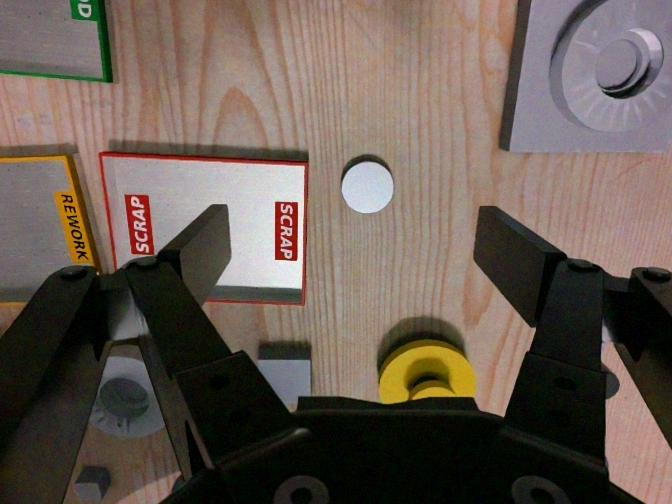

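Scene clock: 425.10 s.
left_arm: end_effector_position=(+0.7196, +0.6807, +0.2188) position_measured=50 object_status=3 end_effector_quat_wxyz=(-0.001, +0.707, +0.707, -0.001) | right_arm: end_effector_position=(+0.7149, -0.6942, +0.1633) position_measured=3 object_status=3 end_effector_quat_wxyz=(-0.021, -0.286, +0.957, -0.033)
Joint positions: left_arm=[-0.05 -1.178 1.867 -2.259 -1.571 1.523] | right_arm=[-0.236 -1.258 2.128 -2.435 -1.648 -0.784]
Joint torques (N m): left_arm=[15.53 -97.53 -48.62 -1.7 0.35 1.51] | right_arm=[-0.47 -68.73 -29.6 -6.04 1.41 1.41]
Wrist force (N): left_arm=[-0.3 -0.8 0.6] | right_arm=[-0.1 0.2 0.3]
Wrist torque (N m): left_arm=[-0.17 0.01 -0.29] | right_arm=[0.06 0.02 0.01]
Wrist force, peak (N): left_arm=[-0.5 -1.2 0.7] | right_arm=[-0.5 0.4 0.6]
Joint targets: left_arm=[-0.050 -1.178 1.867 -2.259 -1.571 1.523] | right_arm=[-0.236 -1.258 2.128 -2.435 -1.648 -0.784]
Tool commands: left_gripper/position=+0.62 left_gripper/force_limit=+0.0 left_gripper/speed=-1.0 right_gripper/position=+1.0 right_gripper/force_limit=+1.0 right_gripper/speed=+1.0
gauge: message=measure_taken readings=2 no_1=46.982 no_2=13.600 no_3=0.000 no_4=0.000 no_5=0.000

>>> move:
  target:
    - [0.0338,0.1194,-0.0027,-0.0770,0,0.0225,0.62,0,-1,0,0,0,0,0,0,1,1,1]
    - [0.0614,0.2755,-0.2032,0.0196,0,0.0410,0.62,0,-1,0,0,0,0,0,0,1,1,1]
    - [0.0614,0.3099,-0.1998,-0.0077,0,0.0410,0.62,0,-1,0,0,0,0,0,0,1,1,1]
  speed: [0.5,0.5,0.1]
  blend: [0.04,0.01,0]

>>> execute_actions:
  actions:
    - {"rows":[[0,0,0,0,0,0,-1,0.1,-0.7,0,0,0,0,0,0,1,1,1]],"steps":45}

Scene clock: 437.67 s.
left_arm: end_effector_position=(+0.9252, +0.7627, +0.0495) position_measured=50 object_status=3 end_effector_quat_wxyz=(+0.000, +0.707, +0.707, +0.000) end_effector_velocity=(-0.001, -0.001, +0.004) end_effector_angular_velocity=(+0.000, +0.003, +0.000) | right_arm: end_effector_position=(+0.7149, -0.6942, +0.1633) position_measured=3 object_status=3 end_effector_quat_wxyz=(-0.021, -0.286, +0.957, -0.033)
Joint positions: left_arm=[0.041 -0.718 1.424 -2.276 -1.571 1.614] | right_arm=[-0.236 -1.258 2.128 -2.435 -1.648 -0.784]
Joint velocities: left_arm=[0 -0.005 0.001 0.007 0 0] | right_arm=[within noise]
Joint torques (N m): left_arm=[-20.38 -131.63 -43.64 -1.93 0.56 -2.9] | right_arm=[1.16 -69 -28.88 -5.87 1.23 1.51]
Wrist force (N): left_arm=[-0.3 -1.1 0.4] | right_arm=[-0.2 0.0 0.1]
Wrist torque (N m): left_arm=[-0.25 0.04 -0.23] | right_arm=[0.00 0.04 0.01]
Wrist force, peak (N): left_arm=[0.5 -3.5 5.4] | right_arm=[-0.1 0.0 0.6]
Joint targets: left_arm=[0.041 -0.719 1.423 -2.276 -1.571 1.614] | right_arm=[-0.236 -1.258 2.128 -2.435 -1.648 -0.784]
gauge: message=measure_taken readings=2 no_1=46.982 no_2=13.600 no_3=0.000 no_4=0.000 no_5=0.000
move: done

Scene clock: 439.37 s.
left_arm: end_effector_position=(+0.9253, +0.7627, +0.0499) position_measured=85 object_status=2 end_effector_quat_wxyz=(+0.000, +0.707, +0.707, +0.000) | right_arm: end_effector_position=(+0.7149, -0.6942, +0.1633) position_measured=3 object_status=3 end_effector_quat_wxyz=(-0.021, -0.286, +0.957, -0.033)
Joint positions: left_arm=[0.041 -0.719 1.423 -2.276 -1.571 1.614] | right_arm=[-0.236 -1.258 2.128 -2.435 -1.648 -0.784]
Joint torques (N m): left_arm=[-17.83 -77.55 -22.24 -3.88 0.46 -2.41] | right_arm=[-1.6 -68.55 -29.25 -5.82 1.3 1.37]
Wrist force (N): left_arm=[0.1 -5.3 -20.0] | right_arm=[-0.2 -0.1 0.2]
Wrist torque (N m): left_arm=[-0.14 -0.03 -0.33] | right_arm=[0.00 0.06 0.01]
Wrist force, peak (N): left_arm=[0.1 -5.3 -20.0] | right_arm=[-0.3 -0.1 0.6]
Joint targets: left_arm=[0.041 -0.719 1.423 -2.276 -1.571 1.614] | right_arm=[-0.236 -1.258 2.128 -2.435 -1.648 -0.784]
gauge: message=measure_taken readings=2 no_1=46.982 no_2=13.600 no_3=0.000 no_4=0.000 no_5=0.000

>>> move:
  target:
    - [0,-0.0344,-0.0036,0.0271,0,0,-1,0.1,-0.7,0,0,0,0,0,0,1,1,1]
    - [-0.0282,-0.1905,0.1970,-0.0695,0,-0.0185,-1,0.1,-0.7,0,0,0,0,0,0,1,1,1]
    - [-0.0614,-0.3099,0.1998,0.0077,0,-0.0410,-1,0.1,-0.7,0,0,0,0,0,0,1,1,1]
    - [-0.2566,-0.2843,0.2727,-0.0828,0,-0.1710,-1,0.1,-0.7,0,0,0,0,0,0,1,1,1]
    - [-0.2593,-0.1965,0.2870,-0.1555,0,-0.1729,-1,0.1,-0.7,0,0,0,0,0,0,1,1,1]
  speed: [0.1,0.4,0.4,0.4,0.15]
  blend: [0.01,0.04,0.05,0.02,0]

>>> move:
  target: [0,0.0196,0.0005,-0.0135,0,0,-1,0.1,-0.7,0,0,0,0,0,0,1,1,1]
  speed: 0.012
  stop_force: 5
  cameras: ["cam_left_wrist"]

Scene clock: 454.87 s.
left_arm: end_effector_position=(+0.6630, +0.4650, +0.0392) position_measured=85 object_status=2 end_effector_quat_wxyz=(+0.000, +0.707, +0.707, +0.000) end_effector_velocity=(-0.001, +0.000, +0.000) end_effector_angular_velocity=(+0.002, +0.004, +0.000) | right_arm: end_effector_position=(+0.7149, -0.6942, +0.1633) position_measured=3 object_status=3 end_effector_quat_wxyz=(-0.021, -0.286, +0.957, -0.033)
Joint positions: left_arm=[-0.343 -1.01 2.061 -2.622 -1.571 1.23] | right_arm=[-0.236 -1.258 2.128 -2.435 -1.648 -0.784]
Joint velocities: left_arm=[0 -0.001 0 0.005 0 0] | right_arm=[within noise]
Joint torques (N m): left_arm=[-21.68 -60.85 3 8.05 0.37 -2.06] | right_arm=[-1.11 -68.65 -29.24 -5.8 1.45 1.44]
Wrist force (N): left_arm=[-0.2 10.1 -47.1] | right_arm=[-0.3 -0.1 0.2]
Wrist torque (N m): left_arm=[-0.62 0.04 -0.04] | right_arm=[-0.02 0.06 0.01]
Wrist force, peak (N): left_arm=[8.5 -5.9 -88.9] | right_arm=[-0.6 0.1 0.4]
Joint targets: left_arm=[-0.343 -1.010 2.061 -2.621 -1.571 1.230] | right_arm=[-0.236 -1.258 2.128 -2.435 -1.648 -0.784]
gauge: message=measure_taken readings=2 no_1=46.982 no_2=13.600 no_3=0.000 no_4=0.000 no_5=0.000
move: done

Scene clock: 455.67 s.
left_arm: end_effector_position=(+0.6630, +0.4650, +0.0389) position_measured=85 object_status=2 end_effector_quat_wxyz=(+0.000, +0.707, +0.707, +0.000) | right_arm: end_effector_position=(+0.7149, -0.6942, +0.1633) position_measured=3 object_status=3 end_effector_quat_wxyz=(-0.021, -0.286, +0.957, -0.033)
Joint positions: left_arm=[-0.343 -1.009 2.061 -2.622 -1.571 1.23] | right_arm=[-0.236 -1.258 2.128 -2.435 -1.648 -0.784]
Joint torques (N m): left_arm=[-21.3 -45.71 6.28 7.34 0.39 -2.2] | right_arm=[0.01 -67.59 -29.27 -5.95 1.53 1.39]
Wrist force (N): left_arm=[2.9 4.0 -70.6] | right_arm=[-0.2 0.0 0.4]
Wrist torque (N m): left_arm=[-0.27 0.01 -0.03] | right_arm=[0.01 0.05 0.01]
Wrist force, peak (N): left_arm=[4.0 -4.2 -89.8] | right_arm=[-0.3 -0.1 0.5]
Joint targets: left_arm=[-0.343 -1.009 2.061 -2.622 -1.571 1.230] | right_arm=[-0.236 -1.258 2.128 -2.435 -1.648 -0.784]
gauge: message=measure_taken readings=2 no_1=46.982 no_2=13.600 no_3=0.000 no_4=0.000 no_5=0.000
move: contact (left_arm); left_arm: the wrist 1 is farthest, 0.029 rad from its target
camera_calibration:
cam_left_wrist: T_world_to_cam=[[0.99999, 0.0016725, 0.00403649, -0.65445], [0.000197675, -0.940209, 0.340599, 0.421414], [0.00436479, -0.340595, -0.9402, 0.371763], [0, 0, 0, 1]] pos_world=[0.652737, 0.523932, 0.20864]
Images, in order (width x height): cam_left_wrist 672x504.

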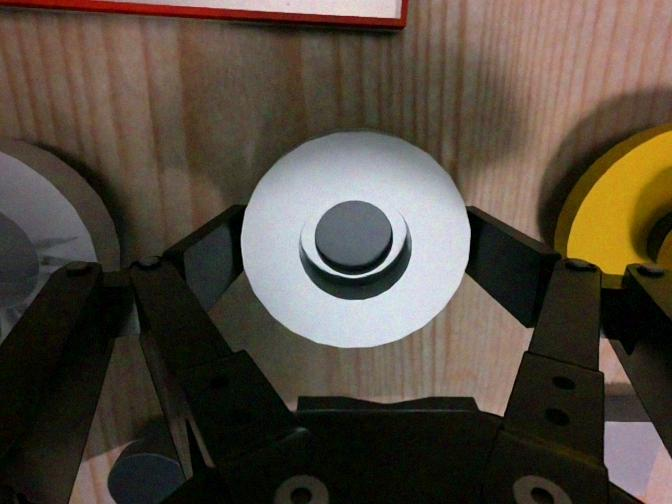

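>>> execute_actions:
  actions:
    - {"rows":[[0,-0.0011,0,0.0008,0,0,0.62,0.1,-1,0,0,0,0,0,0,1,1,1]],"steps":40}
  cameras: ["cam_left_wrist"]

Scene clock: 461.53 s.
left_arm: end_effector_position=(+0.6629, +0.4650, +0.0399) position_measured=50 object_status=3 end_effector_quat_wxyz=(+0.000, +0.707, +0.707, +0.000) | right_arm: end_effector_position=(+0.7149, -0.6942, +0.1633) position_measured=3 object_status=3 end_effector_quat_wxyz=(-0.021, -0.286, +0.957, -0.033)
Joint positions: left_arm=[-0.343 -1.011 2.061 -2.62 -1.571 1.23] | right_arm=[-0.236 -1.258 2.128 -2.435 -1.648 -0.784]
Joint torques (N m): left_arm=[-12.47 -96.84 -36.44 -7.34 0.11 -2.01] | right_arm=[-0.67 -68.71 -29.01 -5.93 1.28 1.31]
Wrist force (N): left_arm=[-0.1 -1.0 0.3] | right_arm=[0.1 0.0 0.6]
Wrist torque (N m): left_arm=[-0.21 -0.03 -0.03] | right_arm=[0.02 -0.01 0.01]
Wrist force, peak (N): left_arm=[3.1 4.1 -70.1] | right_arm=[-0.3 0.2 0.6]
Joint targets: left_arm=[-0.343 -1.011 2.061 -2.620 -1.571 1.230] | right_arm=[-0.236 -1.258 2.128 -2.435 -1.648 -0.784]
gauge: message=measure_taken readings=2 no_1=46.982 no_2=13.600 no_3=0.000 no_4=0.000 no_5=0.000
camera_calibration:
cam_left_wrist: T_world_to_cam=[[0.999991, 0.00160329, 0.00384885, -0.654278], [0.00019652, -0.940209, 0.340599, 0.421074], [0.0041648, -0.340595, -0.940201, 0.372834], [0, 0, 0, 1]] pos_world=[0.652637, 0.523932, 0.20964]
Images, in order (width x height): cam_left_wrist 672x504.

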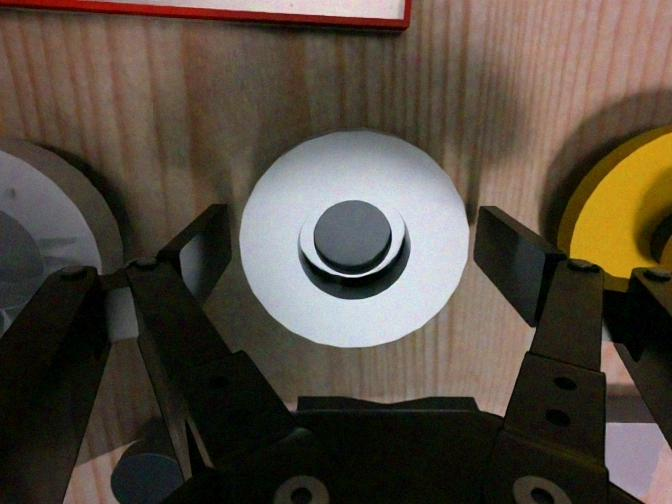

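>>> move:
  target: [0,-0.0871,-0.0142,0.0719,0,0,0.62,0.1,-1,0,0,0,0,0,0,1,1,1]
  speed: 0.3

>>> move:
  target:
    - [-0.1223,0.0371,-0.0309,0.0062,0,-0.0816,0.2,-0.3,0,0,0,0,0,0,0,1,1,1]
    - [-0.1223,0.1204,-0.0237,-0.0565,0,-0.0816,0.2,-0.3,0,0,0,0,0,0,0,1,1,1]
  speed: [0.4,0.25]
  cameras: ["cam_left_wrist"]

Scene clock: 469.27 s.
left_arm: end_effector_position=(+0.6690, +0.4628, +0.1295) position_measured=50 object_status=3 end_effector_quat_wxyz=(+0.000, +0.707, +0.707, +0.000) | right_arm: end_effector_position=(+0.7149, -0.6942, +0.1633) position_measured=3 object_status=3 end_effector_quat_wxyz=(-0.021, -0.286, +0.957, -0.033)
Joint positions: left_arm=[-0.343 -1.14 2.029 -2.46 -1.571 1.23] | right_arm=[-0.236 -1.258 2.128 -2.435 -1.648 -0.784]
Joint torques (N m): left_arm=[-3.27 -75.17 -23.44 -4.12 0.37 -1.75] | right_arm=[1.52 -66.64 -29.12 -5.97 1.48 1.39]
Wrist force (N): left_arm=[-0.4 -1.0 0.0] | right_arm=[0.1 0.2 0.2]
Wrist torque (N m): left_arm=[-0.20 0.02 -0.04] | right_arm=[0.05 -0.02 0.01]
Wrist force, peak (N): left_arm=[0.1 -1.6 3.7] | right_arm=[0.3 0.3 0.7]
Joint targets: left_arm=[-0.343 -1.140 2.030 -2.460 -1.571 1.230] | right_arm=[-0.236 -1.258 2.128 -2.435 -1.648 -0.784]
gauge: message=measure_taken readings=2 no_1=46.982 no_2=13.600 no_3=0.000 no_4=0.000 no_5=0.000
move: done

Scene clock: 471.07 s.
left_arm: end_effector_position=(+0.6731, +0.3108, +0.0335) position_measured=104 object_status=3 end_effector_quat_wxyz=(+0.000, +0.707, +0.707, +0.000) | right_arm: end_effector_position=(+0.7149, -0.6942, +0.1633) position_measured=3 object_status=3 end_effector_quat_wxyz=(-0.021, -0.286, +0.957, -0.033)
Joint positions: left_arm=[-0.524 -0.962 1.977 -2.586 -1.571 1.048] | right_arm=[-0.236 -1.258 2.128 -2.435 -1.648 -0.784]
Joint torques (N m): left_arm=[-20.75 -84.77 -39.12 -4.18 0.32 -3.08] | right_arm=[0.74 -69.16 -28.42 -5.91 1.42 1.38]
Wrist force (N): left_arm=[-0.2 -0.9 0.2] | right_arm=[-0.1 0.0 0.2]
Wrist torque (N m): left_arm=[-0.21 -0.02 -0.25] | right_arm=[0.01 0.03 0.01]
Wrist force, peak (N): left_arm=[-6.1 -1.5 1.1] | right_arm=[0.0 -0.3 0.6]
Joint targets: left_arm=[-0.524 -0.962 1.977 -2.586 -1.571 1.048] | right_arm=[-0.236 -1.258 2.128 -2.435 -1.648 -0.784]
gauge: message=measure_taken readings=2 no_1=46.982 no_2=13.600 no_3=0.000 no_4=0.000 no_5=0.000
move: done
camera_calibration:
cam_left_wrist: T_world_to_cam=[[0.999989, 0.00180955, 0.00441193, -0.664397], [0.000198213, -0.940177, 0.340687, 0.278335], [0.00476449, -0.340682, -0.940166, 0.313916], [0, 0, 0, 1]] pos_world=[0.662839, 0.369832, 0.20324]
Images, in order (width x height): cam_left_wrist 672x504.

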